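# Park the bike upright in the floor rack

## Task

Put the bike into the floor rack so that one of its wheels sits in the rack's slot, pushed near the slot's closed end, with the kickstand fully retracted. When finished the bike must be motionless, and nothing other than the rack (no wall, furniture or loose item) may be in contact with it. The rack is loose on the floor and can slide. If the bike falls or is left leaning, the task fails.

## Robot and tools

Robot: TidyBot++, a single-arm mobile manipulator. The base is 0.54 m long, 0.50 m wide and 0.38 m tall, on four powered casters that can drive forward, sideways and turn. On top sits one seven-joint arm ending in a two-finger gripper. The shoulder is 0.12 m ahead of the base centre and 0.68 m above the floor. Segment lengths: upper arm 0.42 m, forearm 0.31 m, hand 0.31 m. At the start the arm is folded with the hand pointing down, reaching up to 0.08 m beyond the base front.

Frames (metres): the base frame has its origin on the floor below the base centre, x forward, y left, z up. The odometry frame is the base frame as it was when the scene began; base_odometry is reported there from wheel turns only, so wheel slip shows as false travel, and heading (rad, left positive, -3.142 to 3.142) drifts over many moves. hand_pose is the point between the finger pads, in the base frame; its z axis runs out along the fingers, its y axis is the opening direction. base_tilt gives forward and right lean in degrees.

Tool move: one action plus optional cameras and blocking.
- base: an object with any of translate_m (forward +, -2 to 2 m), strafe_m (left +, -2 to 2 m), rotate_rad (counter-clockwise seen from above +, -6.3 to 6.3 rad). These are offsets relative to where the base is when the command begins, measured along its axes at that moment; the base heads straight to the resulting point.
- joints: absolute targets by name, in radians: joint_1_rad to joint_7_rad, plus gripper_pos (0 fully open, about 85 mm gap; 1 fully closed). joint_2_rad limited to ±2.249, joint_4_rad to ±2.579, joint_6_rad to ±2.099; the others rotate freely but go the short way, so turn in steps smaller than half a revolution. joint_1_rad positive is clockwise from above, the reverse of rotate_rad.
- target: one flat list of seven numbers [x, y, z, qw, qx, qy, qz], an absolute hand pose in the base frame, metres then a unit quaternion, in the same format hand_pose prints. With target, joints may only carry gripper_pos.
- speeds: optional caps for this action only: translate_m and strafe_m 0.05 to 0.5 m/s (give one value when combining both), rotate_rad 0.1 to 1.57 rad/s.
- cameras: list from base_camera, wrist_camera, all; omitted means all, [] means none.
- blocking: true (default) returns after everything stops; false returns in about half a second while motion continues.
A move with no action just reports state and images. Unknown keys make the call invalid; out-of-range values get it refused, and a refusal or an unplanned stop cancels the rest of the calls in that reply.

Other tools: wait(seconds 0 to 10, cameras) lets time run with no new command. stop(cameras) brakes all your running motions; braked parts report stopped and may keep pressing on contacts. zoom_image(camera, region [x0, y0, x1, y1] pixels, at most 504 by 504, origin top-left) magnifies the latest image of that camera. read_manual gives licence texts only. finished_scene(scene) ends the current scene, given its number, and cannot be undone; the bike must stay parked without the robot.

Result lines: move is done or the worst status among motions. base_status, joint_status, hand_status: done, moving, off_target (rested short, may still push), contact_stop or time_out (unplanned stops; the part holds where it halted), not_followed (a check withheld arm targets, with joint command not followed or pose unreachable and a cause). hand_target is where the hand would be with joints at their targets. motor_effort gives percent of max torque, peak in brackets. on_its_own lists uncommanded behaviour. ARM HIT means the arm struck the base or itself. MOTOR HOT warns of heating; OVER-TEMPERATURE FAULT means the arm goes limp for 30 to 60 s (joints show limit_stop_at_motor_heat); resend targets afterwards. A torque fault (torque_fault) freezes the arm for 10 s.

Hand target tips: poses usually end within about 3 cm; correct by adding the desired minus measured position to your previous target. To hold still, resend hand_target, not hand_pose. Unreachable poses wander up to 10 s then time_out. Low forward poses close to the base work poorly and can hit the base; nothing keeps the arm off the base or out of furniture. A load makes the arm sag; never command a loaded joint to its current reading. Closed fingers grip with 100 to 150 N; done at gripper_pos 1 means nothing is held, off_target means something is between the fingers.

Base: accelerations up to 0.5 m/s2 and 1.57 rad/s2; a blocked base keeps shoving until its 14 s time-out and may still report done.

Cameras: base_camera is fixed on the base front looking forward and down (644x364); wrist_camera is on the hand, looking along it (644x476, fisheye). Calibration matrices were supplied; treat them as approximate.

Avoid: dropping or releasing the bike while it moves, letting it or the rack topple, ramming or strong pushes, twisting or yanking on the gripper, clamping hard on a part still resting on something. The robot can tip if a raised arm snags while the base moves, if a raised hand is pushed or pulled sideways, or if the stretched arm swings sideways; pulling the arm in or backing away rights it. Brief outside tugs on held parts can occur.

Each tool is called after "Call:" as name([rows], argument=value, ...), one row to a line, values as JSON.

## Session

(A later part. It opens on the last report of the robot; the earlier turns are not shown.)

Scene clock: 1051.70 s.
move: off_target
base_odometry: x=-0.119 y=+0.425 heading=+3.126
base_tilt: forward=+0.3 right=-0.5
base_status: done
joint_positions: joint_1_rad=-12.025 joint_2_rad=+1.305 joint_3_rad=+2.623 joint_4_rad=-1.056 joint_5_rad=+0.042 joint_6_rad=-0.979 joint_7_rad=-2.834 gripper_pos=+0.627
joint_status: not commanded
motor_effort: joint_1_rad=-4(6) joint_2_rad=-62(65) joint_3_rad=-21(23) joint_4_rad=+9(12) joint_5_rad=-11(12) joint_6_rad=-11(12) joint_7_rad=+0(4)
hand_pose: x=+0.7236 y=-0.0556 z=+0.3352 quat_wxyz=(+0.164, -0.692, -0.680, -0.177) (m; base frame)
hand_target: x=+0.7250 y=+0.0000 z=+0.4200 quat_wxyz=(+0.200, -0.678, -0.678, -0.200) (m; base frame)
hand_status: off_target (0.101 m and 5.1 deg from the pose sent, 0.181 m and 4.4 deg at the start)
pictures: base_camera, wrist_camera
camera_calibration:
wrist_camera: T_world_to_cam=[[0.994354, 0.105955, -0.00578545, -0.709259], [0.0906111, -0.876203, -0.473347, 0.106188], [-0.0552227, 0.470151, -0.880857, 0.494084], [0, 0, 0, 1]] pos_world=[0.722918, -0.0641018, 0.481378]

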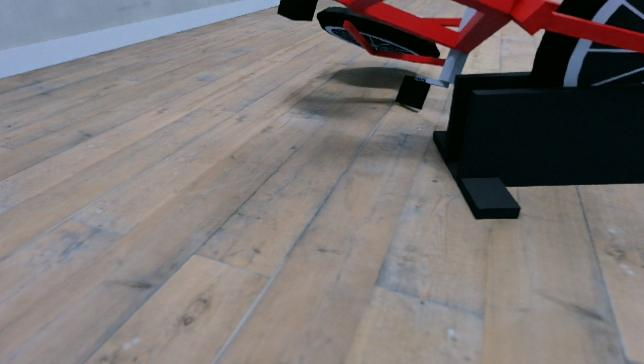

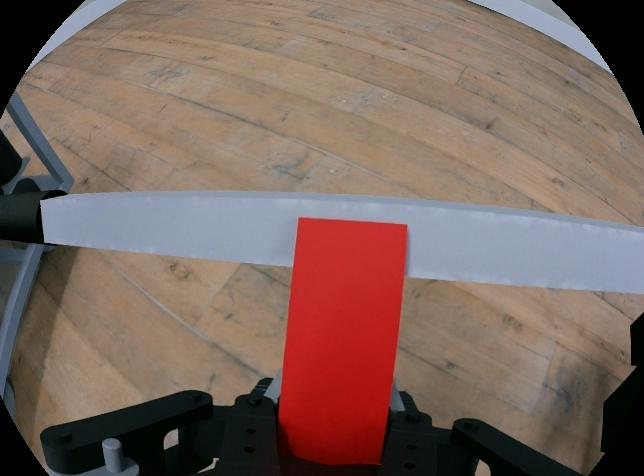

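Call:
move(target=[0.70, -0.02, 0.53, -0.22, 0.672, 0.672, 0.22], base={"strafe_m": -0.08}, cameras=[])

Call:
move(target=[0.65, -0.03, 0.61, -0.23, 0.668, 0.668, 0.23], base={"translate_m": 0.05, "strafe_m": -0.03}, cameras=[])

Call:
move(target=[0.65, -0.04, 0.69, -0.26, 0.6575, 0.6575, 0.26], base={"strafe_m": -0.07})

Scene clock: 1053.73 s.
move: off_target
base_odometry: x=-0.118 y=+0.506 heading=+3.126
base_tilt: forward=+0.2 right=-0.5
base_status: done
joint_positions: joint_1_rad=-11.982 joint_2_rad=+1.194 joint_3_rad=+2.617 joint_4_rad=-1.123 joint_5_rad=-0.033 joint_6_rad=-1.129 joint_7_rad=-2.827 gripper_pos=+0.641
joint_status: not commanded
motor_effort: joint_1_rad=+1(5) joint_2_rad=-68(70) joint_3_rad=-23(24) joint_4_rad=+14(17) joint_5_rad=-18(20) joint_6_rad=-15(16) joint_7_rad=-4(10)
hand_pose: x=+0.6841 y=-0.0492 z=+0.4022 quat_wxyz=(+0.220, -0.684, -0.673, -0.174) (m; base frame)
hand_target: x=+0.7000 y=-0.0200 z=+0.5300 quat_wxyz=(+0.220, -0.672, -0.672, -0.220) (m; base frame)
hand_status: off_target (0.132 m and 5.4 deg from the pose sent, 0.199 m and 8.4 deg at the start)
pictures: none
No camera images: "cameras" was empty.

Scene clock: 1055.13 s.
move: off_target
base_odometry: x=-0.168 y=+0.537 heading=+3.125
base_tilt: forward=+0.3 right=-0.5
base_status: done
joint_positions: joint_1_rad=-11.870 joint_2_rad=+1.048 joint_3_rad=+2.623 joint_4_rad=-1.250 joint_5_rad=-0.103 joint_6_rad=-1.207 joint_7_rad=-2.824 gripper_pos=+0.643
joint_status: not commanded
motor_effort: joint_1_rad=-1(5) joint_2_rad=-72(74) joint_3_rad=-26(27) joint_4_rad=+19(21) joint_5_rad=-19(21) joint_6_rad=-16(17) joint_7_rad=+0(7)
hand_pose: x=+0.6353 y=-0.0785 z=+0.4680 quat_wxyz=(+0.244, -0.702, -0.645, -0.177) (m; base frame)
hand_target: x=+0.6500 y=-0.0300 z=+0.6100 quat_wxyz=(+0.230, -0.669, -0.669, -0.230) (m; base frame)
hand_status: off_target (0.151 m and 7.8 deg from the pose sent, 0.211 m and 6.8 deg at the start)
pictures: none
No camera images: "cameras" was empty.

Scene clock: 1056.43 s.
move: off_target
base_odometry: x=-0.167 y=+0.607 heading=+3.126
base_tilt: forward=+0.2 right=-0.5
base_status: done
joint_positions: joint_1_rad=-11.852 joint_2_rad=+1.045 joint_3_rad=+2.636 joint_4_rad=-1.127 joint_5_rad=-0.206 joint_6_rad=-1.413 joint_7_rad=-2.828 gripper_pos=+0.643
joint_status: not commanded
motor_effort: joint_1_rad=-2(5) joint_2_rad=-78(81) joint_3_rad=-26(27) joint_4_rad=+23(25) joint_5_rad=-19(21) joint_6_rad=-17(20) joint_7_rad=-1(5)
hand_pose: x=+0.6369 y=-0.0839 z=+0.5206 quat_wxyz=(+0.297, -0.697, -0.620, -0.203) (m; base frame)
hand_target: x=+0.6500 y=-0.0400 z=+0.6900 quat_wxyz=(+0.260, -0.658, -0.658, -0.260) (m; base frame)
hand_status: off_target (0.175 m and 10.0 deg from the pose sent, 0.226 m and 11.0 deg at the start)
pictures: base_camera, wrist_camera
camera_calibration:
wrist_camera: T_world_to_cam=[[0.985668, 0.074183, -0.151511, -0.540291], [-0.0476773, -0.739011, -0.672004, 0.380066], [-0.16182, 0.669596, -0.724883, 0.669345], [0, 0, 0, 1]] pos_world=[0.658981, -0.127238, 0.658742]

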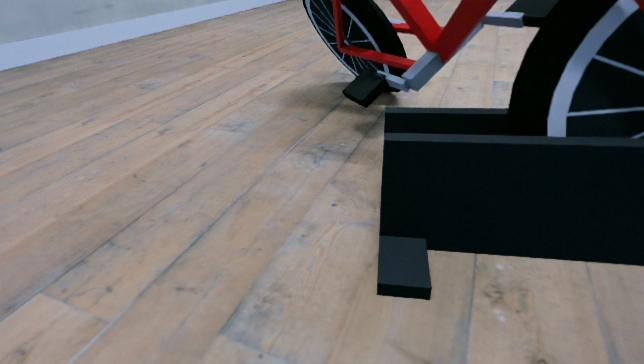

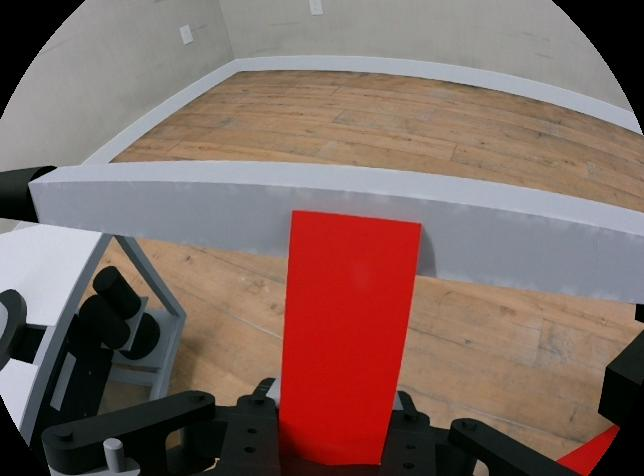

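Call:
move(target=[0.65, -0.04, 0.75, -0.29, 0.645, 0.645, 0.29], base={"strafe_m": -0.09}, cameras=[])

Call:
move(target=[0.65, -0.04, 0.77, -0.34, 0.62, 0.62, 0.34], base={"strafe_m": -0.11})

Scene clock: 1058.80 s.
move: off_target
base_odometry: x=-0.165 y=+0.697 heading=+3.126
base_tilt: forward=+0.3 right=-0.5
base_status: done
joint_positions: joint_1_rad=-11.854 joint_2_rad=+1.064 joint_3_rad=+2.636 joint_4_rad=-1.008 joint_5_rad=-0.293 joint_6_rad=-1.572 joint_7_rad=-2.867 gripper_pos=+0.643
joint_status: not commanded
motor_effort: joint_1_rad=+0(6) joint_2_rad=-84(86) joint_3_rad=-26(27) joint_4_rad=+27(27) joint_5_rad=-21(23) joint_6_rad=-18(21) joint_7_rad=-3(8)
hand_pose: x=+0.6453 y=-0.0795 z=+0.5640 quat_wxyz=(+0.343, -0.688, -0.598, -0.227) (m; base frame)
hand_target: x=+0.6500 y=-0.0400 z=+0.7500 quat_wxyz=(+0.290, -0.645, -0.645, -0.290) (m; base frame)
hand_status: off_target (0.190 m and 11.9 deg from the pose sent, 0.234 m and 12.0 deg at the start)
pictures: none
No camera images: "cameras" was empty.

Scene clock: 1060.13 s.
move: off_target
base_odometry: x=-0.164 y=+0.807 heading=+3.126
base_tilt: forward=+0.2 right=-0.5
base_status: done
joint_positions: joint_1_rad=-11.801 joint_2_rad=+1.092 joint_3_rad=+2.598 joint_4_rad=-0.958 joint_5_rad=-0.368 joint_6_rad=-1.622 joint_7_rad=-2.888 gripper_pos=+0.643
joint_status: not commanded
motor_effort: joint_1_rad=+0(7) joint_2_rad=-81(85) joint_3_rad=-26(27) joint_4_rad=+23(29) joint_5_rad=-24(25) joint_6_rad=-19(20) joint_7_rad=-7(8)
hand_pose: x=+0.6549 y=-0.0879 z=+0.5909 quat_wxyz=(+0.369, -0.685, -0.565, -0.276) (m; base frame)
hand_target: x=+0.6500 y=-0.0400 z=+0.7700 quat_wxyz=(+0.340, -0.620, -0.620, -0.340) (m; base frame)
hand_status: off_target (0.185 m and 12.6 deg from the pose sent, 0.210 m and 15.3 deg at the start)
pictures: base_camera, wrist_camera
camera_calibration:
wrist_camera: T_world_to_cam=[[0.987689, 0.0321605, -0.153092, -0.551148], [-0.108039, -0.567512, -0.816246, 0.565023], [-0.113132, 0.822736, -0.557051, 0.608298], [0, 0, 0, 1]] pos_world=[0.674225, -0.162086, 0.715674]

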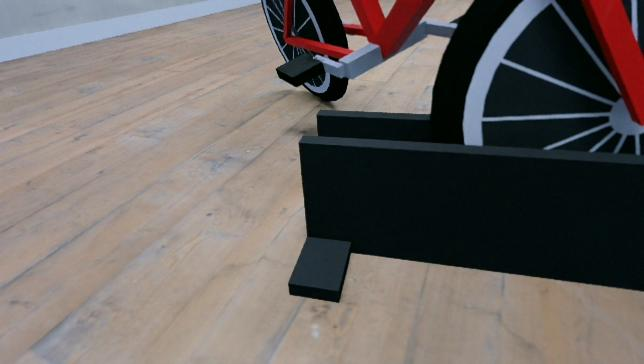

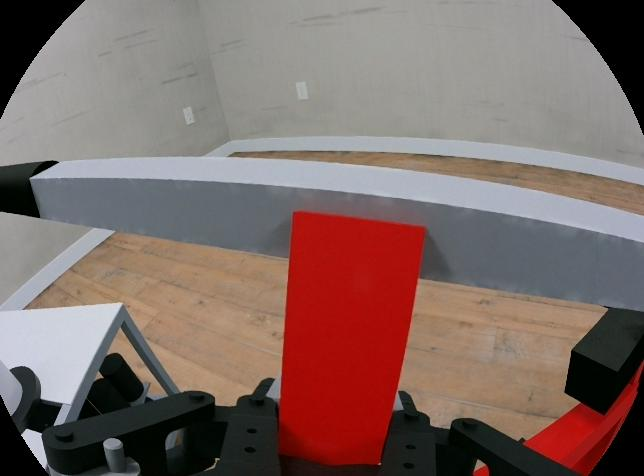

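Call:
move(target=[0.65, 0.0, 0.78, -0.40, 0.583, 0.583, 0.40], base={"strafe_m": -0.12}, cameras=[])

Call:
move(target=[0.64, 0.0, 0.79, -0.46, 0.537, 0.537, 0.46], base={"strafe_m": -0.1})

Scene clock: 1062.17 s.
move: off_target
base_odometry: x=-0.162 y=+0.927 heading=+3.126
base_tilt: forward=+0.2 right=-0.5
base_status: done
joint_positions: joint_1_rad=-11.759 joint_2_rad=+1.096 joint_3_rad=+2.533 joint_4_rad=-1.046 joint_5_rad=-0.430 joint_6_rad=-1.581 joint_7_rad=-2.887 gripper_pos=+0.643
joint_status: not commanded
motor_effort: joint_1_rad=-2(7) joint_2_rad=-71(82) joint_3_rad=-32(32) joint_4_rad=+18(25) joint_5_rad=-33(33) joint_6_rad=-21(24) joint_7_rad=-6(7)
hand_pose: x=+0.6498 y=-0.0625 z=+0.6062 quat_wxyz=(+0.403, -0.668, -0.540, -0.315) (m; base frame)
hand_target: x=+0.6500 y=+0.0000 z=+0.7800 quat_wxyz=(+0.400, -0.583, -0.583, -0.400) (m; base frame)
hand_status: off_target (0.185 m and 14.6 deg from the pose sent, 0.209 m and 18.8 deg at the start)
pictures: none
No camera images: "cameras" was empty.

Scene clock: 1063.47 s.
move: off_target
base_odometry: x=-0.160 y=+1.027 heading=+3.126
base_tilt: forward=+0.2 right=-0.5
base_status: done
joint_positions: joint_1_rad=-11.688 joint_2_rad=+1.150 joint_3_rad=+2.458 joint_4_rad=-1.116 joint_5_rad=-0.523 joint_6_rad=-1.550 joint_7_rad=-2.877 gripper_pos=+0.645
joint_status: not commanded
motor_effort: joint_1_rad=-1(8) joint_2_rad=-67(72) joint_3_rad=-36(36) joint_4_rad=+16(21) joint_5_rad=-36(37) joint_6_rad=-20(28) joint_7_rad=-4(6)
hand_pose: x=+0.6489 y=-0.0502 z=+0.6218 quat_wxyz=(+0.452, -0.644, -0.489, -0.376) (m; base frame)
hand_target: x=+0.6400 y=+0.0000 z=+0.7900 quat_wxyz=(+0.460, -0.537, -0.537, -0.460) (m; base frame)
hand_status: off_target (0.176 m and 16.6 deg from the pose sent, 0.194 m and 23.3 deg at the start)
pictures: base_camera, wrist_camera
camera_calibration:
wrist_camera: T_world_to_cam=[[0.990028, -0.00876176, -0.140598, -0.55303], [-0.137022, -0.291591, -0.946678, 0.72468], [-0.0327026, 0.956503, -0.289884, 0.382261], [0, 0, 0, 1]] pos_world=[0.659314, -0.159169, 0.719095]

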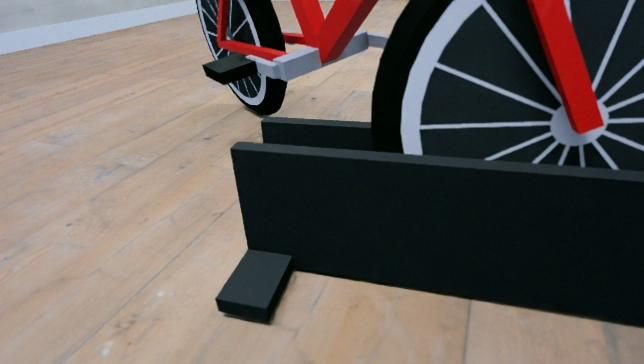

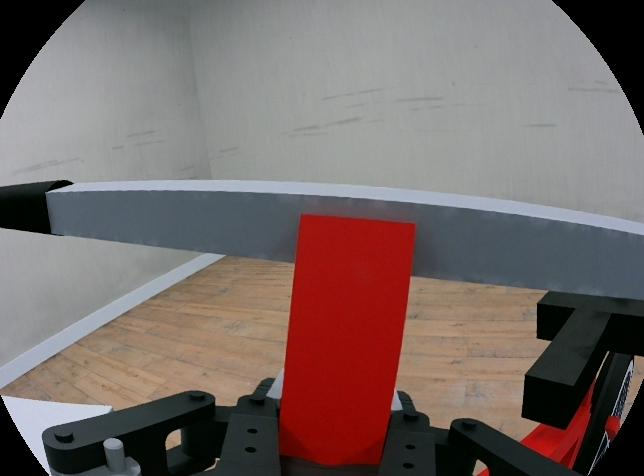

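Call:
move(target=[0.63, -0.02, 0.79, -0.49, 0.51, 0.51, 0.49], base={"strafe_m": -0.05}, cameras=[])

Call:
move(target=[0.63, -0.02, 0.79, -0.391, 0.544, 0.484, 0.563])

Scene clock: 1066.13 s.
move: off_target
base_odometry: x=-0.160 y=+1.078 heading=+3.126
base_tilt: forward=+0.2 right=-0.5
base_status: done
joint_positions: joint_1_rad=-11.644 joint_2_rad=+1.202 joint_3_rad=+2.421 joint_4_rad=-1.145 joint_5_rad=-0.570 joint_6_rad=-1.557 joint_7_rad=-2.867 gripper_pos=+0.650
joint_status: not commanded
motor_effort: joint_1_rad=+1(9) joint_2_rad=-63(67) joint_3_rad=-38(39) joint_4_rad=+14(18) joint_5_rad=-37(38) joint_6_rad=-20(27) joint_7_rad=-2(5)
hand_pose: x=+0.6438 y=-0.0512 z=+0.6275 quat_wxyz=(+0.487, -0.624, -0.455, -0.407) (m; base frame)
hand_target: x=+0.6300 y=-0.0200 z=+0.7900 quat_wxyz=(+0.490, -0.510, -0.510, -0.490) (m; base frame)
hand_status: off_target (0.166 m and 17.4 deg from the pose sent, 0.172 m and 20.8 deg at the start)
pictures: none
No camera images: "cameras" was empty.

Scene clock: 1067.53 s.
move: off_target
base_odometry: x=-0.160 y=+1.078 heading=+3.126
base_tilt: forward=+0.3 right=-0.5
base_status: not commanded
joint_positions: joint_1_rad=-11.489 joint_2_rad=+1.099 joint_3_rad=+2.421 joint_4_rad=-1.427 joint_5_rad=-0.640 joint_6_rad=-1.341 joint_7_rad=-2.703 gripper_pos=+0.652
joint_status: not commanded
motor_effort: joint_1_rad=+0(6) joint_2_rad=-59(64) joint_3_rad=-43(43) joint_4_rad=+14(16) joint_5_rad=-34(38) joint_6_rad=-25(25) joint_7_rad=+6(6)
hand_pose: x=+0.6182 y=-0.0653 z=+0.6246 quat_wxyz=(+0.424, -0.656, -0.424, -0.458) (m; base frame)
hand_target: x=+0.6300 y=-0.0200 z=+0.7900 quat_wxyz=(+0.391, -0.544, -0.484, -0.563) (m; base frame)
hand_status: off_target (0.172 m and 19.4 deg from the pose sent, 0.166 m and 23.2 deg at the start)
pictures: base_camera, wrist_camera
camera_calibration:
wrist_camera: T_world_to_cam=[[0.978362, -0.188435, -0.0854378, -0.56141], [-0.121054, -0.186454, -0.974977, 0.733488], [0.16779, 0.964224, -0.20523, 0.220157], [0, 0, 0, 1]] pos_world=[0.601114, -0.181309, 0.712352]

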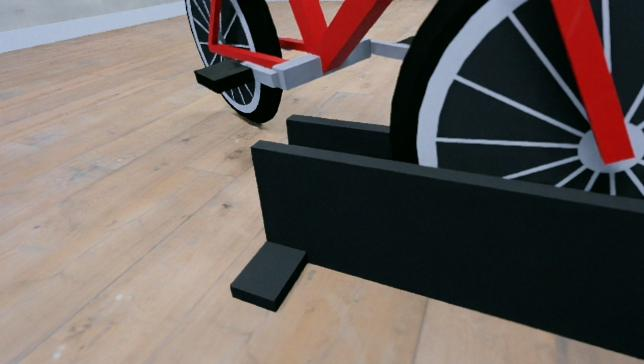

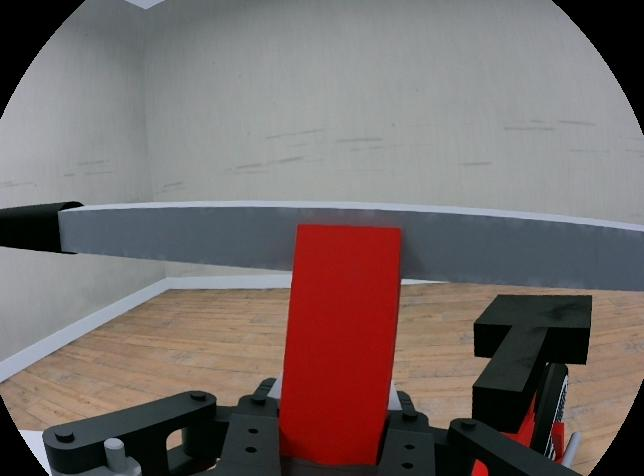

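Call:
move(target=[0.63, -0.02, 0.78, -0.285, 0.568, 0.450, 0.627], cameras=[])

Call:
move(target=[0.64, -0.03, 0.78, -0.175, 0.583, 0.408, 0.680], cameras=[])

Call:
move(target=[0.65, -0.05, 0.78, -0.061, 0.588, 0.360, 0.722])

Scene clock: 1070.50 s.
move: off_target
base_odometry: x=-0.160 y=+1.078 heading=+3.126
base_tilt: forward=+0.2 right=-0.5
base_status: not commanded
joint_positions: joint_1_rad=-11.212 joint_2_rad=+1.404 joint_3_rad=+1.790 joint_4_rad=-1.688 joint_5_rad=-0.059 joint_6_rad=-0.804 joint_7_rad=-3.045 gripper_pos=+0.653
joint_status: not commanded
motor_effort: joint_1_rad=+0(2) joint_2_rad=-39(60) joint_3_rad=-65(65) joint_4_rad=+6(17) joint_5_rad=-25(36) joint_6_rad=-4(25) joint_7_rad=+20(20)
hand_pose: x=+0.6222 y=-0.0414 z=+0.6222 quat_wxyz=(+0.337, -0.664, -0.411, -0.525) (m; base frame)
hand_target: x=+0.6300 y=-0.0200 z=+0.7800 quat_wxyz=(+0.285, -0.568, -0.450, -0.627) (m; base frame)
hand_status: off_target (0.159 m and 17.7 deg from the pose sent, 0.162 m and 27.3 deg at the start)
pictures: none
No camera images: "cameras" was empty.

Scene clock: 1072.07 s.
move: off_target
base_odometry: x=-0.160 y=+1.078 heading=+3.126
base_tilt: forward=+0.2 right=-0.5
base_status: not commanded
joint_positions: joint_1_rad=-11.153 joint_2_rad=+1.537 joint_3_rad=+1.616 joint_4_rad=-1.880 joint_5_rad=+0.380 joint_6_rad=-0.576 joint_7_rad=-3.351 gripper_pos=+0.653
joint_status: not commanded
motor_effort: joint_1_rad=-1(2) joint_2_rad=-35(40) joint_3_rad=-65(66) joint_4_rad=+1(7) joint_5_rad=-13(25) joint_6_rad=+18(18) joint_7_rad=+16(20)
hand_pose: x=+0.6139 y=-0.0207 z=+0.6128 quat_wxyz=(+0.268, -0.673, -0.418, -0.548) (m; base frame)
hand_target: x=+0.6400 y=-0.0300 z=+0.7800 quat_wxyz=(+0.175, -0.583, -0.408, -0.680) (m; base frame)
hand_status: off_target (0.169 m and 21.2 deg from the pose sent, 0.159 m and 27.4 deg at the start)
pictures: none
No camera images: "cameras" was empty.

Scene clock: 1073.60 s.
move: off_target
base_odometry: x=-0.160 y=+1.078 heading=+3.126
base_tilt: forward=+0.2 right=-0.5
base_status: not commanded
joint_positions: joint_1_rad=-11.105 joint_2_rad=+1.516 joint_3_rad=+1.610 joint_4_rad=-2.072 joint_5_rad=+0.797 joint_6_rad=-0.282 joint_7_rad=-3.747 gripper_pos=+0.653
joint_status: not commanded
motor_effort: joint_1_rad=+2(2) joint_2_rad=-30(34) joint_3_rad=-56(65) joint_4_rad=+2(4) joint_5_rad=+6(13) joint_6_rad=+35(35) joint_7_rad=+15(16)
hand_pose: x=+0.6191 y=-0.0219 z=+0.6172 quat_wxyz=(+0.184, -0.698, -0.379, -0.579) (m; base frame)
hand_target: x=+0.6500 y=-0.0500 z=+0.7800 quat_wxyz=(+0.061, -0.588, -0.360, -0.722) (m; base frame)
hand_status: off_target (0.168 m and 25.2 deg from the pose sent, 0.174 m and 33.3 deg at the start)
pictures: base_camera, wrist_camera
camera_calibration:
wrist_camera: T_world_to_cam=[[0.792004, -0.55347, 0.257684, -0.659088], [0.0399746, -0.374158, -0.926503, 0.600675], [0.609206, 0.744095, -0.27421, -0.0589225], [0, 0, 0, 1]] pos_world=[0.533885, -0.0961945, 0.710207]

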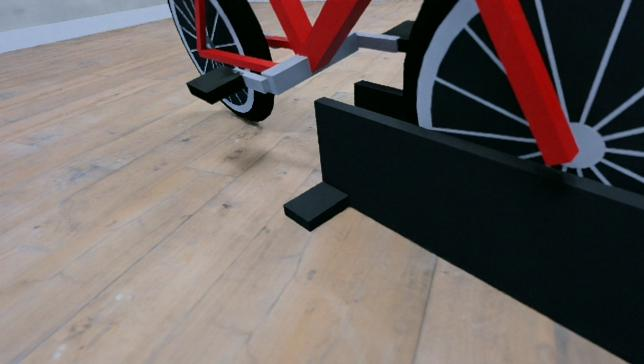

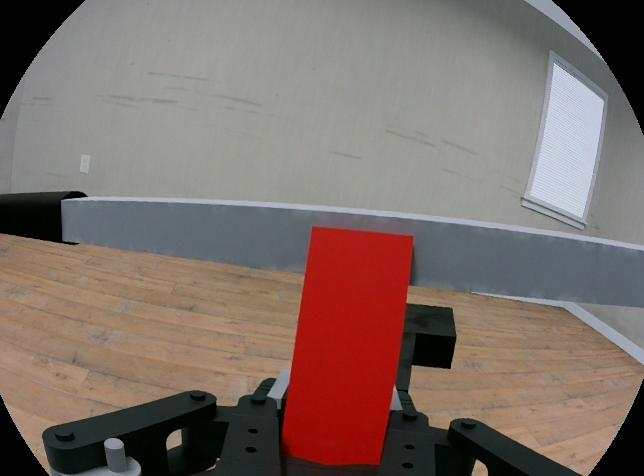

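Call:
move(target=[0.68, -0.09, 0.785, -0.10, 0.606, 0.323, 0.719])

Scene clock: 1076.60 s.
move: off_target
base_odometry: x=-0.160 y=+1.078 heading=+3.126
base_tilt: forward=+0.2 right=-0.5
base_status: not commanded
joint_positions: joint_1_rad=-11.106 joint_2_rad=+1.570 joint_3_rad=+1.591 joint_4_rad=-1.938 joint_5_rad=+0.677 joint_6_rad=-0.314 joint_7_rad=-3.670 gripper_pos=+0.653
joint_status: not commanded
motor_effort: joint_1_rad=+0(2) joint_2_rad=-34(35) joint_3_rad=-58(58) joint_4_rad=+0(6) joint_5_rad=-1(7) joint_6_rad=+29(37) joint_7_rad=+11(15)
hand_pose: x=+0.6601 y=-0.0724 z=+0.6237 quat_wxyz=(+0.190, -0.710, -0.318, -0.599) (m; base frame)
hand_target: x=+0.6800 y=-0.0900 z=+0.7850 quat_wxyz=(+0.100, -0.606, -0.323, -0.720) (m; base frame)
hand_status: off_target (0.163 m and 21.0 deg from the pose sent, 0.191 m and 22.5 deg at the start)
pictures: base_camera, wrist_camera
camera_calibration:
wrist_camera: T_world_to_cam=[[0.737323, -0.646894, 0.194637, -0.652564], [-0.00299076, -0.291243, -0.956644, 0.639404], [0.675534, 0.704773, -0.216675, -0.127039], [0, 0, 0, 1]] pos_world=[0.568881, -0.146384, 0.711169]

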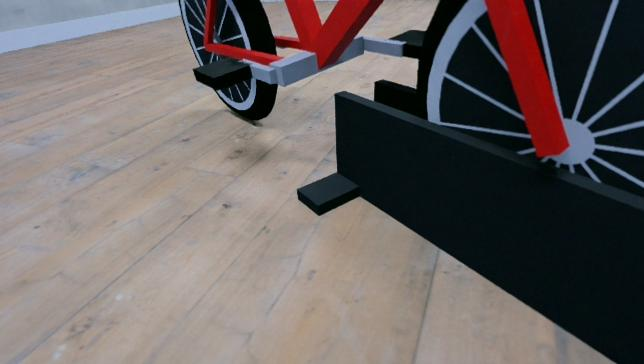

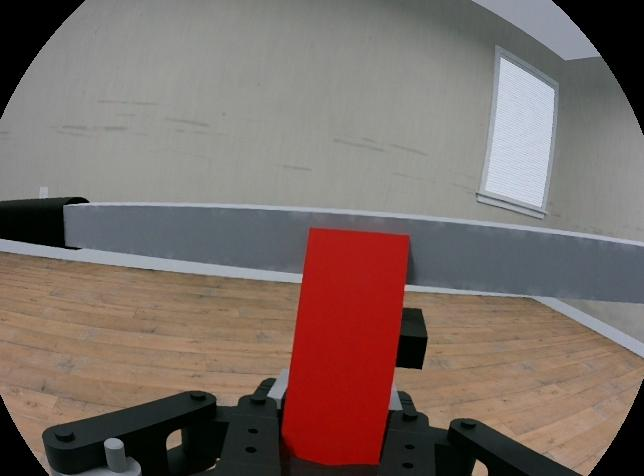

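Call:
move(target=[0.71, -0.13, 0.79, -0.076, 0.646, 0.231, 0.724])

Scene clock: 1078.50 s.
move: off_target
base_odometry: x=-0.160 y=+1.078 heading=+3.126
base_tilt: forward=+0.2 right=-0.5
base_status: not commanded
joint_positions: joint_1_rad=-11.113 joint_2_rad=+1.471 joint_3_rad=+1.668 joint_4_rad=-1.945 joint_5_rad=+0.878 joint_6_rad=-0.132 joint_7_rad=-3.962 gripper_pos=+0.653
joint_status: not commanded
motor_effort: joint_1_rad=+3(4) joint_2_rad=-39(40) joint_3_rad=-53(59) joint_4_rad=+6(6) joint_5_rad=+1(2) joint_6_rad=+30(31) joint_7_rad=+3(10)
hand_pose: x=+0.6897 y=-0.1089 z=+0.6255 quat_wxyz=(+0.142, -0.741, -0.256, -0.604) (m; base frame)
hand_target: x=+0.7100 y=-0.1300 z=+0.7900 quat_wxyz=(+0.076, -0.646, -0.231, -0.724) (m; base frame)
hand_status: off_target (0.167 m and 19.3 deg from the pose sent, 0.183 m and 23.0 deg at the start)
pictures: base_camera, wrist_camera
camera_calibration:
wrist_camera: T_world_to_cam=[[0.623834, -0.760361, 0.180782, -0.623769], [-0.0735802, -0.287422, -0.954974, 0.678572], [0.778086, 0.582443, -0.235251, -0.193354], [0, 0, 0, 1]] pos_world=[0.589503, -0.166636, 0.715298]

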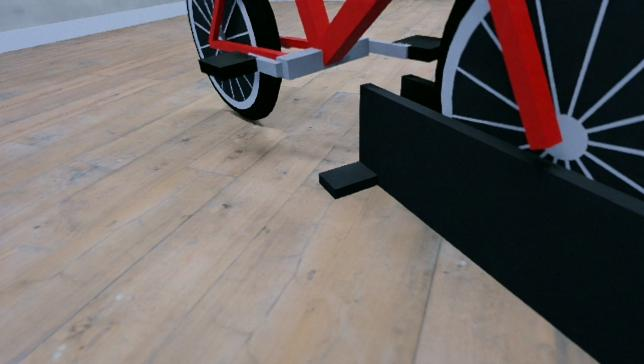

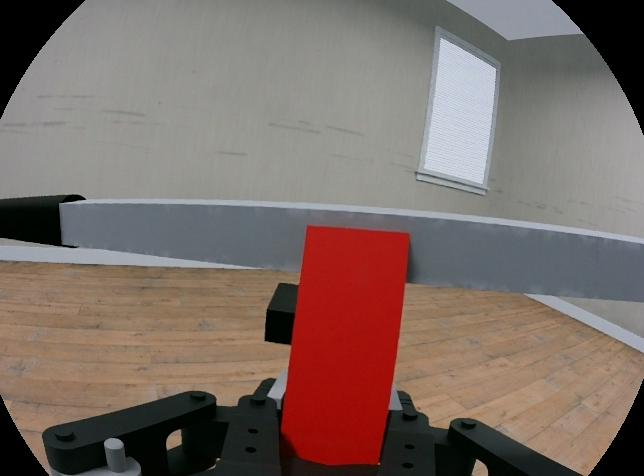

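Call:
move(target=[0.71, -0.13, 0.78, -0.151, 0.618, 0.297, 0.712])

Scene clock: 1082.27 s.
move: off_target
base_odometry: x=-0.160 y=+1.078 heading=+3.126
base_tilt: forward=+0.2 right=-0.5
base_status: not commanded
joint_positions: joint_1_rad=-11.143 joint_2_rad=+1.620 joint_3_rad=+1.581 joint_4_rad=-1.745 joint_5_rad=+0.425 joint_6_rad=-0.382 joint_7_rad=-3.470 gripper_pos=+0.653
joint_status: not commanded
motor_effort: joint_1_rad=+0(3) joint_2_rad=-41(41) joint_3_rad=-58(59) joint_4_rad=-1(6) joint_5_rad=-6(7) joint_6_rad=+14(30) joint_7_rad=+10(11)
hand_pose: x=+0.7072 y=-0.1248 z=+0.6309 quat_wxyz=(+0.212, -0.709, -0.259, -0.621) (m; base frame)
hand_target: x=+0.7100 y=-0.1300 z=+0.7800 quat_wxyz=(+0.151, -0.618, -0.297, -0.712) (m; base frame)
hand_status: off_target (0.149 m and 16.9 deg from the pose sent, 0.157 m and 19.4 deg at the start)
pictures: base_camera, wrist_camera
camera_calibration:
wrist_camera: T_world_to_cam=[[0.694112, -0.711096, 0.112029, -0.647892], [-0.021348, -0.17589, -0.984178, 0.675861], [0.71955, 0.680738, -0.137268, -0.204576], [0, 0, 0, 1]] pos_world=[0.611341, -0.202574, 0.709669]

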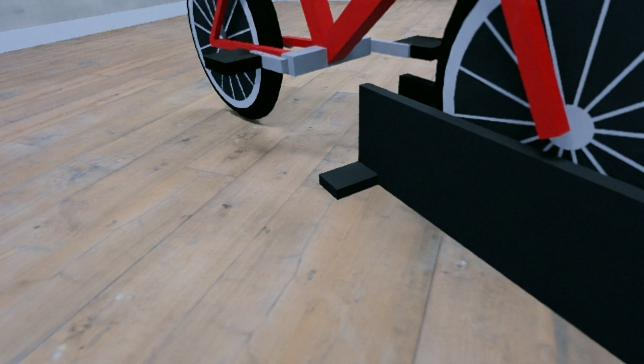

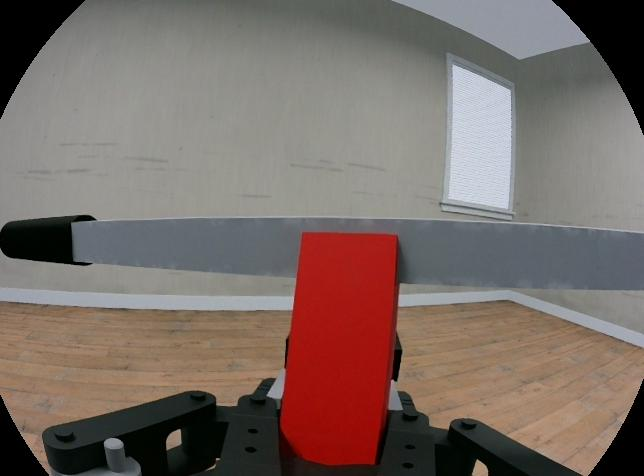

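Call:
move(target=[0.72, -0.23, 0.77, -0.151, 0.618, 0.297, 0.712], base={"strafe_m": 0.1}, speeds={"strafe_m": 0.15})

Scene clock: 1085.03 s.
move: off_target
base_odometry: x=-0.161 y=+0.978 heading=+3.126
base_tilt: forward=+0.2 right=-0.5
base_status: done
joint_positions: joint_1_rad=-11.145 joint_2_rad=+1.598 joint_3_rad=+1.655 joint_4_rad=-1.451 joint_5_rad=-0.004 joint_6_rad=-0.602 joint_7_rad=-3.011 gripper_pos=+0.654
joint_status: not commanded
motor_effort: joint_1_rad=+2(6) joint_2_rad=-53(54) joint_3_rad=-50(58) joint_4_rad=+0(3) joint_5_rad=-14(16) joint_6_rad=-2(16) joint_7_rad=+3(10)
hand_pose: x=+0.7344 y=-0.2237 z=+0.6372 quat_wxyz=(+0.193, -0.684, -0.249, -0.658) (m; base frame)
hand_target: x=+0.7200 y=-0.2300 z=+0.7700 quat_wxyz=(+0.151, -0.618, -0.297, -0.712) (m; base frame)
hand_status: off_target (0.134 m and 12.2 deg from the pose sent, 0.175 m and 16.9 deg at the start)
pictures: base_camera, wrist_camera
camera_calibration:
wrist_camera: T_world_to_cam=[[0.652704, -0.740255, 0.161246, -0.745325], [0.0585554, -0.162906, -0.984902, 0.609912], [0.755347, 0.652292, -0.0629836, -0.235923], [0, 0, 0, 1]] pos_world=[0.628967, -0.298481, 0.706025]

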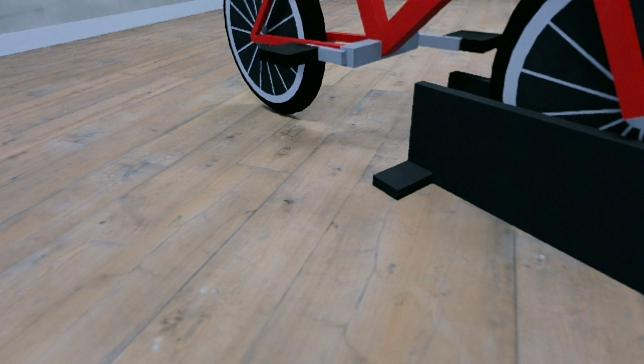

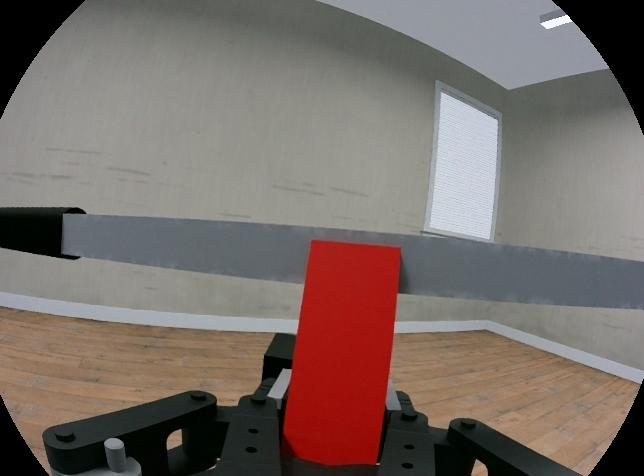

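Call:
move(target=[0.71, -0.235, 0.71, -0.151, 0.618, 0.297, 0.712], cameras=["base_camera"])

Call:
move(target=[0.64, -0.265, 0.70, -0.151, 0.618, 0.297, 0.712])

Scene clock: 1087.00 s.
move: off_target
base_odometry: x=-0.161 y=+0.978 heading=+3.126
base_tilt: forward=+0.2 right=-0.5
base_status: not commanded
joint_positions: joint_1_rad=-11.123 joint_2_rad=+1.632 joint_3_rad=+1.647 joint_4_rad=-1.454 joint_5_rad=-0.036 joint_6_rad=-0.618 joint_7_rad=-2.943 gripper_pos=+0.655
joint_status: not commanded
motor_effort: joint_1_rad=+3(5) joint_2_rad=-43(53) joint_3_rad=-33(49) joint_4_rad=+0(2) joint_5_rad=-5(15) joint_6_rad=-1(2) joint_7_rad=+6(6)
hand_pose: x=+0.7266 y=-0.2305 z=+0.6381 quat_wxyz=(+0.191, -0.668, -0.247, -0.675) (m; base frame)
hand_target: x=+0.7100 y=-0.2350 z=+0.7100 quat_wxyz=(+0.151, -0.618, -0.297, -0.712) (m; base frame)
hand_status: off_target (0.074 m and 10.3 deg from the pose sent, 0.078 m and 12.2 deg at the start)
pictures: base_camera

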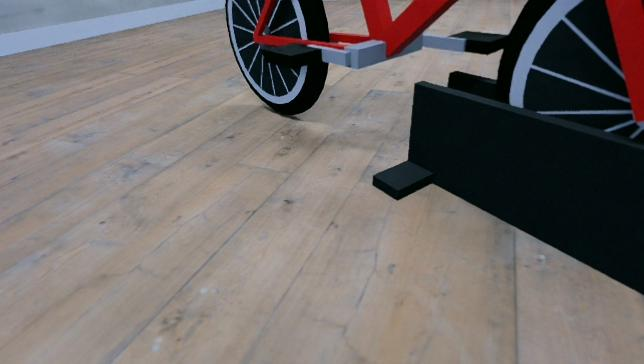

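Scene clock: 1088.27 s.
move: off_target
base_odometry: x=-0.161 y=+0.978 heading=+3.126
base_tilt: forward=+0.2 right=-0.5
base_status: not commanded
joint_positions: joint_1_rad=-10.948 joint_2_rad=+1.622 joint_3_rad=+1.686 joint_4_rad=-1.517 joint_5_rad=-0.098 joint_6_rad=-0.722 joint_7_rad=-2.841 gripper_pos=+0.658
joint_status: not commanded
motor_effort: joint_1_rad=+3(10) joint_2_rad=-41(46) joint_3_rad=-34(36) joint_4_rad=+0(3) joint_5_rad=-10(11) joint_6_rad=-4(4) joint_7_rad=+3(7)
hand_pose: x=+0.6535 y=-0.2698 z=+0.6380 quat_wxyz=(+0.176, -0.658, -0.253, -0.687) (m; base frame)
hand_target: x=+0.6400 y=-0.2650 z=+0.7000 quat_wxyz=(+0.151, -0.618, -0.297, -0.712) (m; base frame)
hand_status: off_target (0.064 m and 8.0 deg from the pose sent, 0.112 m and 10.3 deg at the start)
pictures: base_camera, wrist_camera
camera_calibration:
wrist_camera: T_world_to_cam=[[0.624317, -0.750089, 0.218161, -0.747159], [0.138161, -0.168846, -0.975911, 0.54861], [0.768856, 0.639419, -0.00178068, -0.196008], [0, 0, 0, 1]] pos_world=[0.541369, -0.342474, 0.698047]

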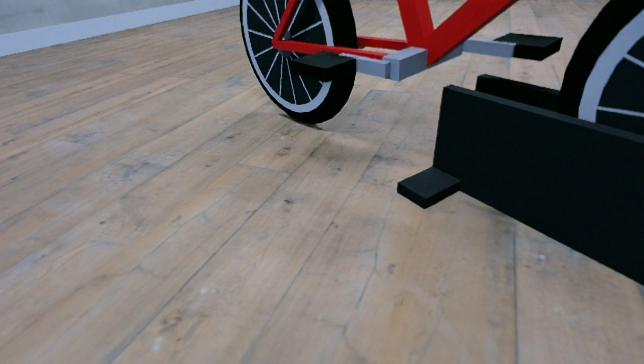

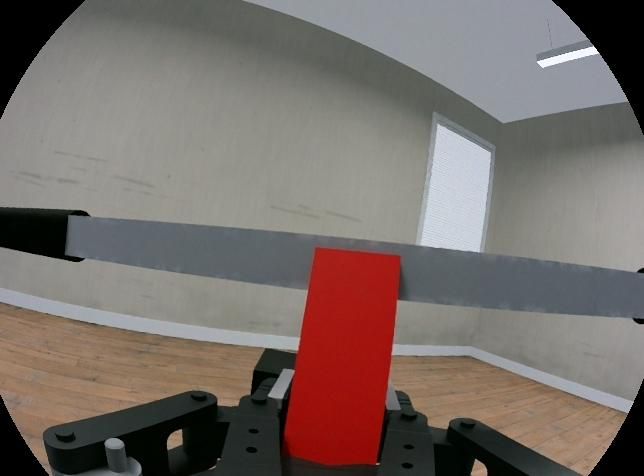

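Call:
move(target=[0.59, -0.29, 0.70, -0.151, 0.618, 0.297, 0.712], cameras=["base_camera"])

Scene clock: 1090.00 s.
move: off_target
base_odometry: x=-0.161 y=+0.978 heading=+3.126
base_tilt: forward=+0.2 right=-0.5
base_status: not commanded
joint_positions: joint_1_rad=-10.863 joint_2_rad=+1.543 joint_3_rad=+1.790 joint_4_rad=-1.533 joint_5_rad=-0.228 joint_6_rad=-0.840 joint_7_rad=-2.718 gripper_pos=+0.671
joint_status: not commanded
motor_effort: joint_1_rad=+6(12) joint_2_rad=-39(41) joint_3_rad=-33(34) joint_4_rad=+3(5) joint_5_rad=-13(14) joint_6_rad=-4(6) joint_7_rad=+2(5)
hand_pose: x=+0.6062 y=-0.2832 z=+0.6366 quat_wxyz=(+0.177, -0.656, -0.269, -0.683) (m; base frame)
hand_target: x=+0.5900 y=-0.2900 z=+0.7000 quat_wxyz=(+0.151, -0.618, -0.297, -0.712) (m; base frame)
hand_status: off_target (0.066 m and 7.1 deg from the pose sent, 0.091 m and 8.0 deg at the start)
pictures: base_camera

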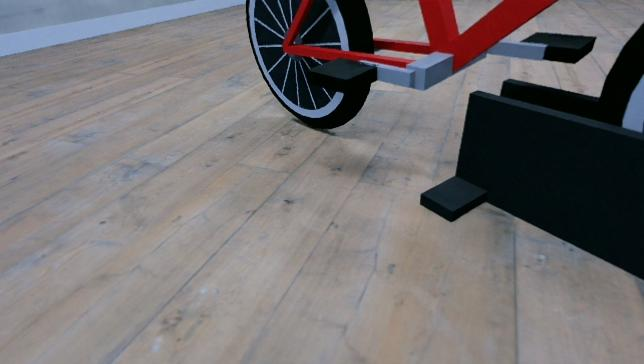

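Call:
move(target=[0.572, -0.255, 0.69, -0.17, 0.588, 0.370, 0.699])

Call:
move(target=[0.552, -0.22, 0.68, -0.14, 0.579, 0.400, 0.697])

Scene clock: 1092.43 s.
move: off_target
base_odometry: x=-0.161 y=+0.978 heading=+3.126
base_tilt: forward=+0.2 right=-0.5
base_status: not commanded
joint_positions: joint_1_rad=-10.872 joint_2_rad=+1.450 joint_3_rad=+1.921 joint_4_rad=-1.528 joint_5_rad=-0.364 joint_6_rad=-0.974 joint_7_rad=-2.571 gripper_pos=+0.674
joint_status: not commanded
motor_effort: joint_1_rad=+2(8) joint_2_rad=-38(41) joint_3_rad=-31(33) joint_4_rad=+3(3) joint_5_rad=-9(14) joint_6_rad=-11(11) joint_7_rad=+6(7)
hand_pose: x=+0.5825 y=-0.2678 z=+0.6337 quat_wxyz=(+0.194, -0.644, -0.308, -0.673) (m; base frame)
hand_target: x=+0.5720 y=-0.2550 z=+0.6900 quat_wxyz=(+0.170, -0.588, -0.370, -0.699) (m; base frame)
hand_status: off_target (0.059 m and 10.3 deg from the pose sent, 0.069 m and 14.2 deg at the start)
pictures: base_camera, wrist_camera
camera_calibration:
wrist_camera: T_world_to_cam=[[0.699731, -0.663537, 0.264755, -0.750658], [0.170886, -0.204378, -0.963861, 0.518288], [0.693667, 0.719686, -0.02962, -0.0598166], [0, 0, 0, 1]] pos_world=[0.478183, -0.349114, 0.696526]

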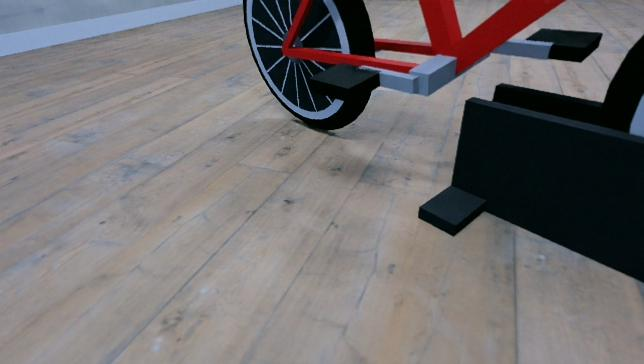

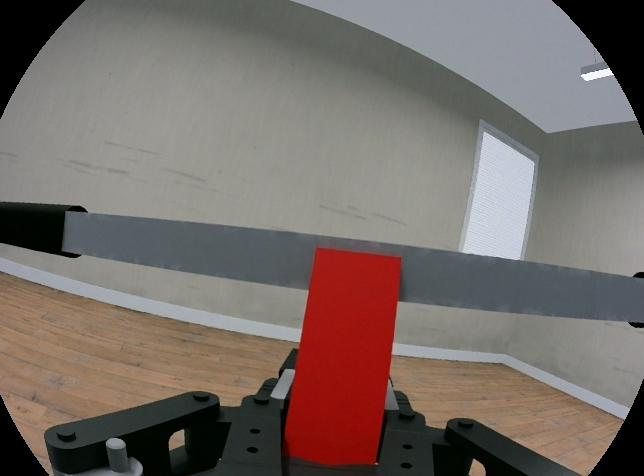

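Scene clock: 1093.60 s.
move: off_target
base_odometry: x=-0.161 y=+0.978 heading=+3.126
base_tilt: forward=+0.2 right=-0.5
base_status: not commanded
joint_positions: joint_1_rad=-10.803 joint_2_rad=+1.542 joint_3_rad=+1.810 joint_4_rad=-1.644 joint_5_rad=-0.178 joint_6_rad=-0.943 joint_7_rad=-2.584 gripper_pos=+0.692
joint_status: not commanded
motor_effort: joint_1_rad=+1(2) joint_2_rad=-35(39) joint_3_rad=-36(36) joint_4_rad=-1(3) joint_5_rad=-9(13) joint_6_rad=-7(13) joint_7_rad=+11(12)
hand_pose: x=+0.5499 y=-0.2254 z=+0.6287 quat_wxyz=(+0.186, -0.612, -0.361, -0.679) (m; base frame)
hand_target: x=+0.5520 y=-0.2200 z=+0.6800 quat_wxyz=(+0.140, -0.579, -0.400, -0.697) (m; base frame)
hand_status: off_target (0.052 m and 8.1 deg from the pose sent, 0.073 m and 14.5 deg at the start)
pictures: base_camera, wrist_camera
camera_calibration:
wrist_camera: T_world_to_cam=[[0.722826, -0.589935, 0.35986, -0.754288], [0.259509, -0.250904, -0.932578, 0.448825], [0.640451, 0.767479, -0.0282664, -0.0287355], [0, 0, 0, 1]] pos_world=[0.447148, -0.310315, 0.68919]

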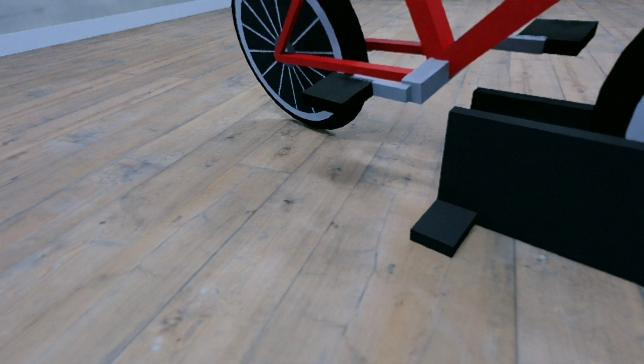

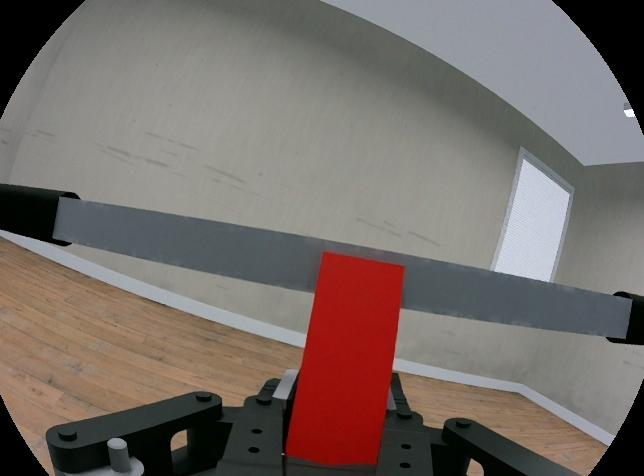

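Call:
move(target=[0.552, -0.222, 0.648, -0.155, 0.590, 0.385, 0.692])

Call:
move(joints={"gripper_pos": 0.62})

Scene clock: 1095.03 s.
move: off_target
base_odometry: x=-0.161 y=+0.978 heading=+3.126
base_tilt: forward=+0.2 right=-0.5
base_status: not commanded
joint_positions: joint_1_rad=-10.803 joint_2_rad=+1.545 joint_3_rad=+1.810 joint_4_rad=-1.644 joint_5_rad=-0.178 joint_6_rad=-0.943 joint_7_rad=-2.584 gripper_pos=+0.692
joint_status: not commanded
motor_effort: joint_1_rad=-1(1) joint_2_rad=-31(35) joint_3_rad=-30(36) joint_4_rad=-2(3) joint_5_rad=-8(10) joint_6_rad=-6(9) joint_7_rad=+9(11)
hand_pose: x=+0.5499 y=-0.2251 z=+0.6283 quat_wxyz=(+0.186, -0.612, -0.361, -0.679) (m; base frame)
hand_target: x=+0.5520 y=-0.2220 z=+0.6480 quat_wxyz=(+0.155, -0.590, -0.385, -0.692) (m; base frame)
hand_status: off_target (0.020 m and 5.4 deg from the pose sent, 0.020 m and 5.3 deg at the start)
pictures: base_camera, wrist_camera
camera_calibration:
wrist_camera: T_world_to_cam=[[0.722852, -0.590499, 0.358882, -0.75353], [0.25982, -0.248989, -0.933005, 0.449052], [0.640296, 0.767669, -0.0265588, -0.0298383], [0, 0, 0, 1]] pos_world=[0.447123, -0.310244, 0.688604]

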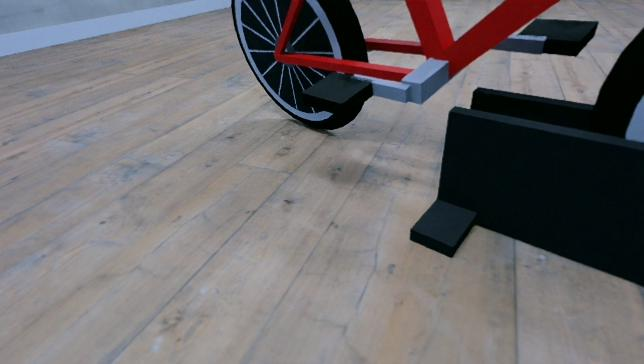

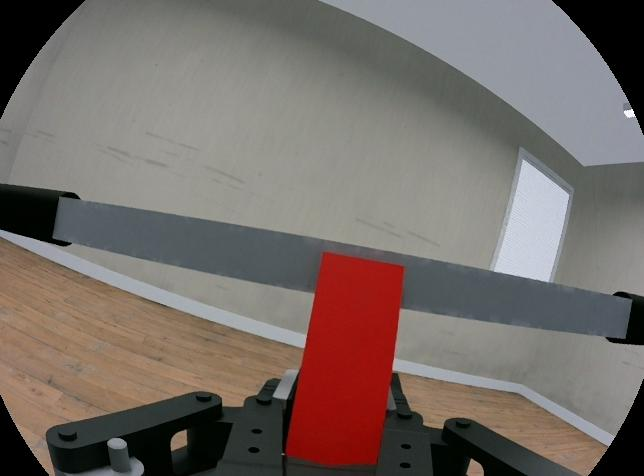

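Scene clock: 1095.97 s.
move: done
base_odometry: x=-0.161 y=+0.978 heading=+3.126
base_tilt: forward=+0.2 right=-0.5
base_status: not commanded
joint_positions: joint_1_rad=-10.803 joint_2_rad=+1.545 joint_3_rad=+1.772 joint_4_rad=-1.659 joint_5_rad=-0.177 joint_6_rad=-0.947 joint_7_rad=-2.559 gripper_pos=+0.620
joint_status: all done
motor_effort: joint_1_rad=+1(3) joint_2_rad=-29(33) joint_3_rad=-20(29) joint_4_rad=+3(7) joint_5_rad=-7(10) joint_6_rad=-1(7) joint_7_rad=+1(10)
hand_pose: x=+0.5481 y=-0.2164 z=+0.6474 quat_wxyz=(+0.176, -0.590, -0.379, -0.691) (m; base frame)
hand_target: x=+0.5520 y=-0.2220 z=+0.6480 quat_wxyz=(+0.155, -0.590, -0.385, -0.692) (m; base frame)
hand_status: not commanded
pictures: base_camera, wrist_camera
camera_calibration:
wrist_camera: T_world_to_cam=[[0.712284, -0.568322, 0.411899, -0.777635], [0.317309, -0.26272, -0.911204, 0.420934], [0.626072, 0.779736, -0.00679716, -0.0373043], [0, 0, 0, 1]] pos_world=[0.443686, -0.302272, 0.70361]

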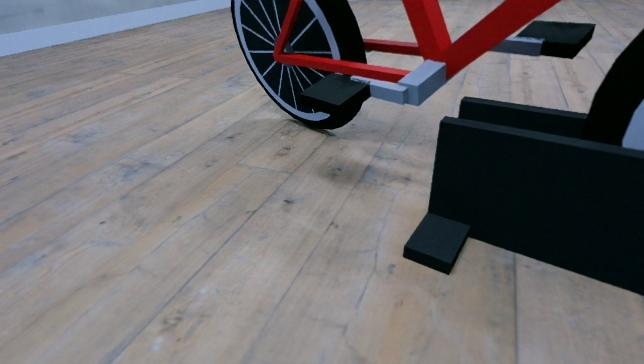

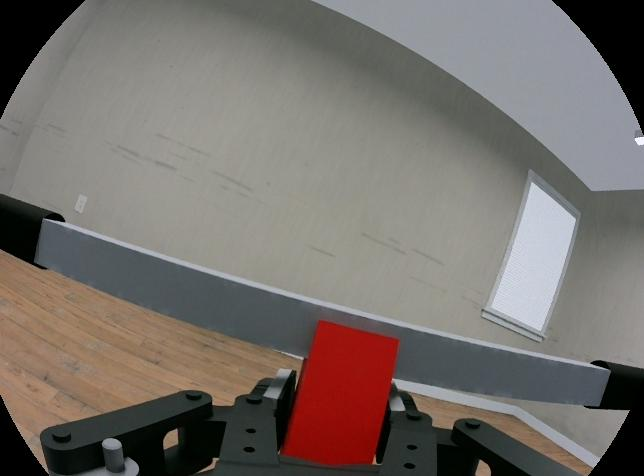

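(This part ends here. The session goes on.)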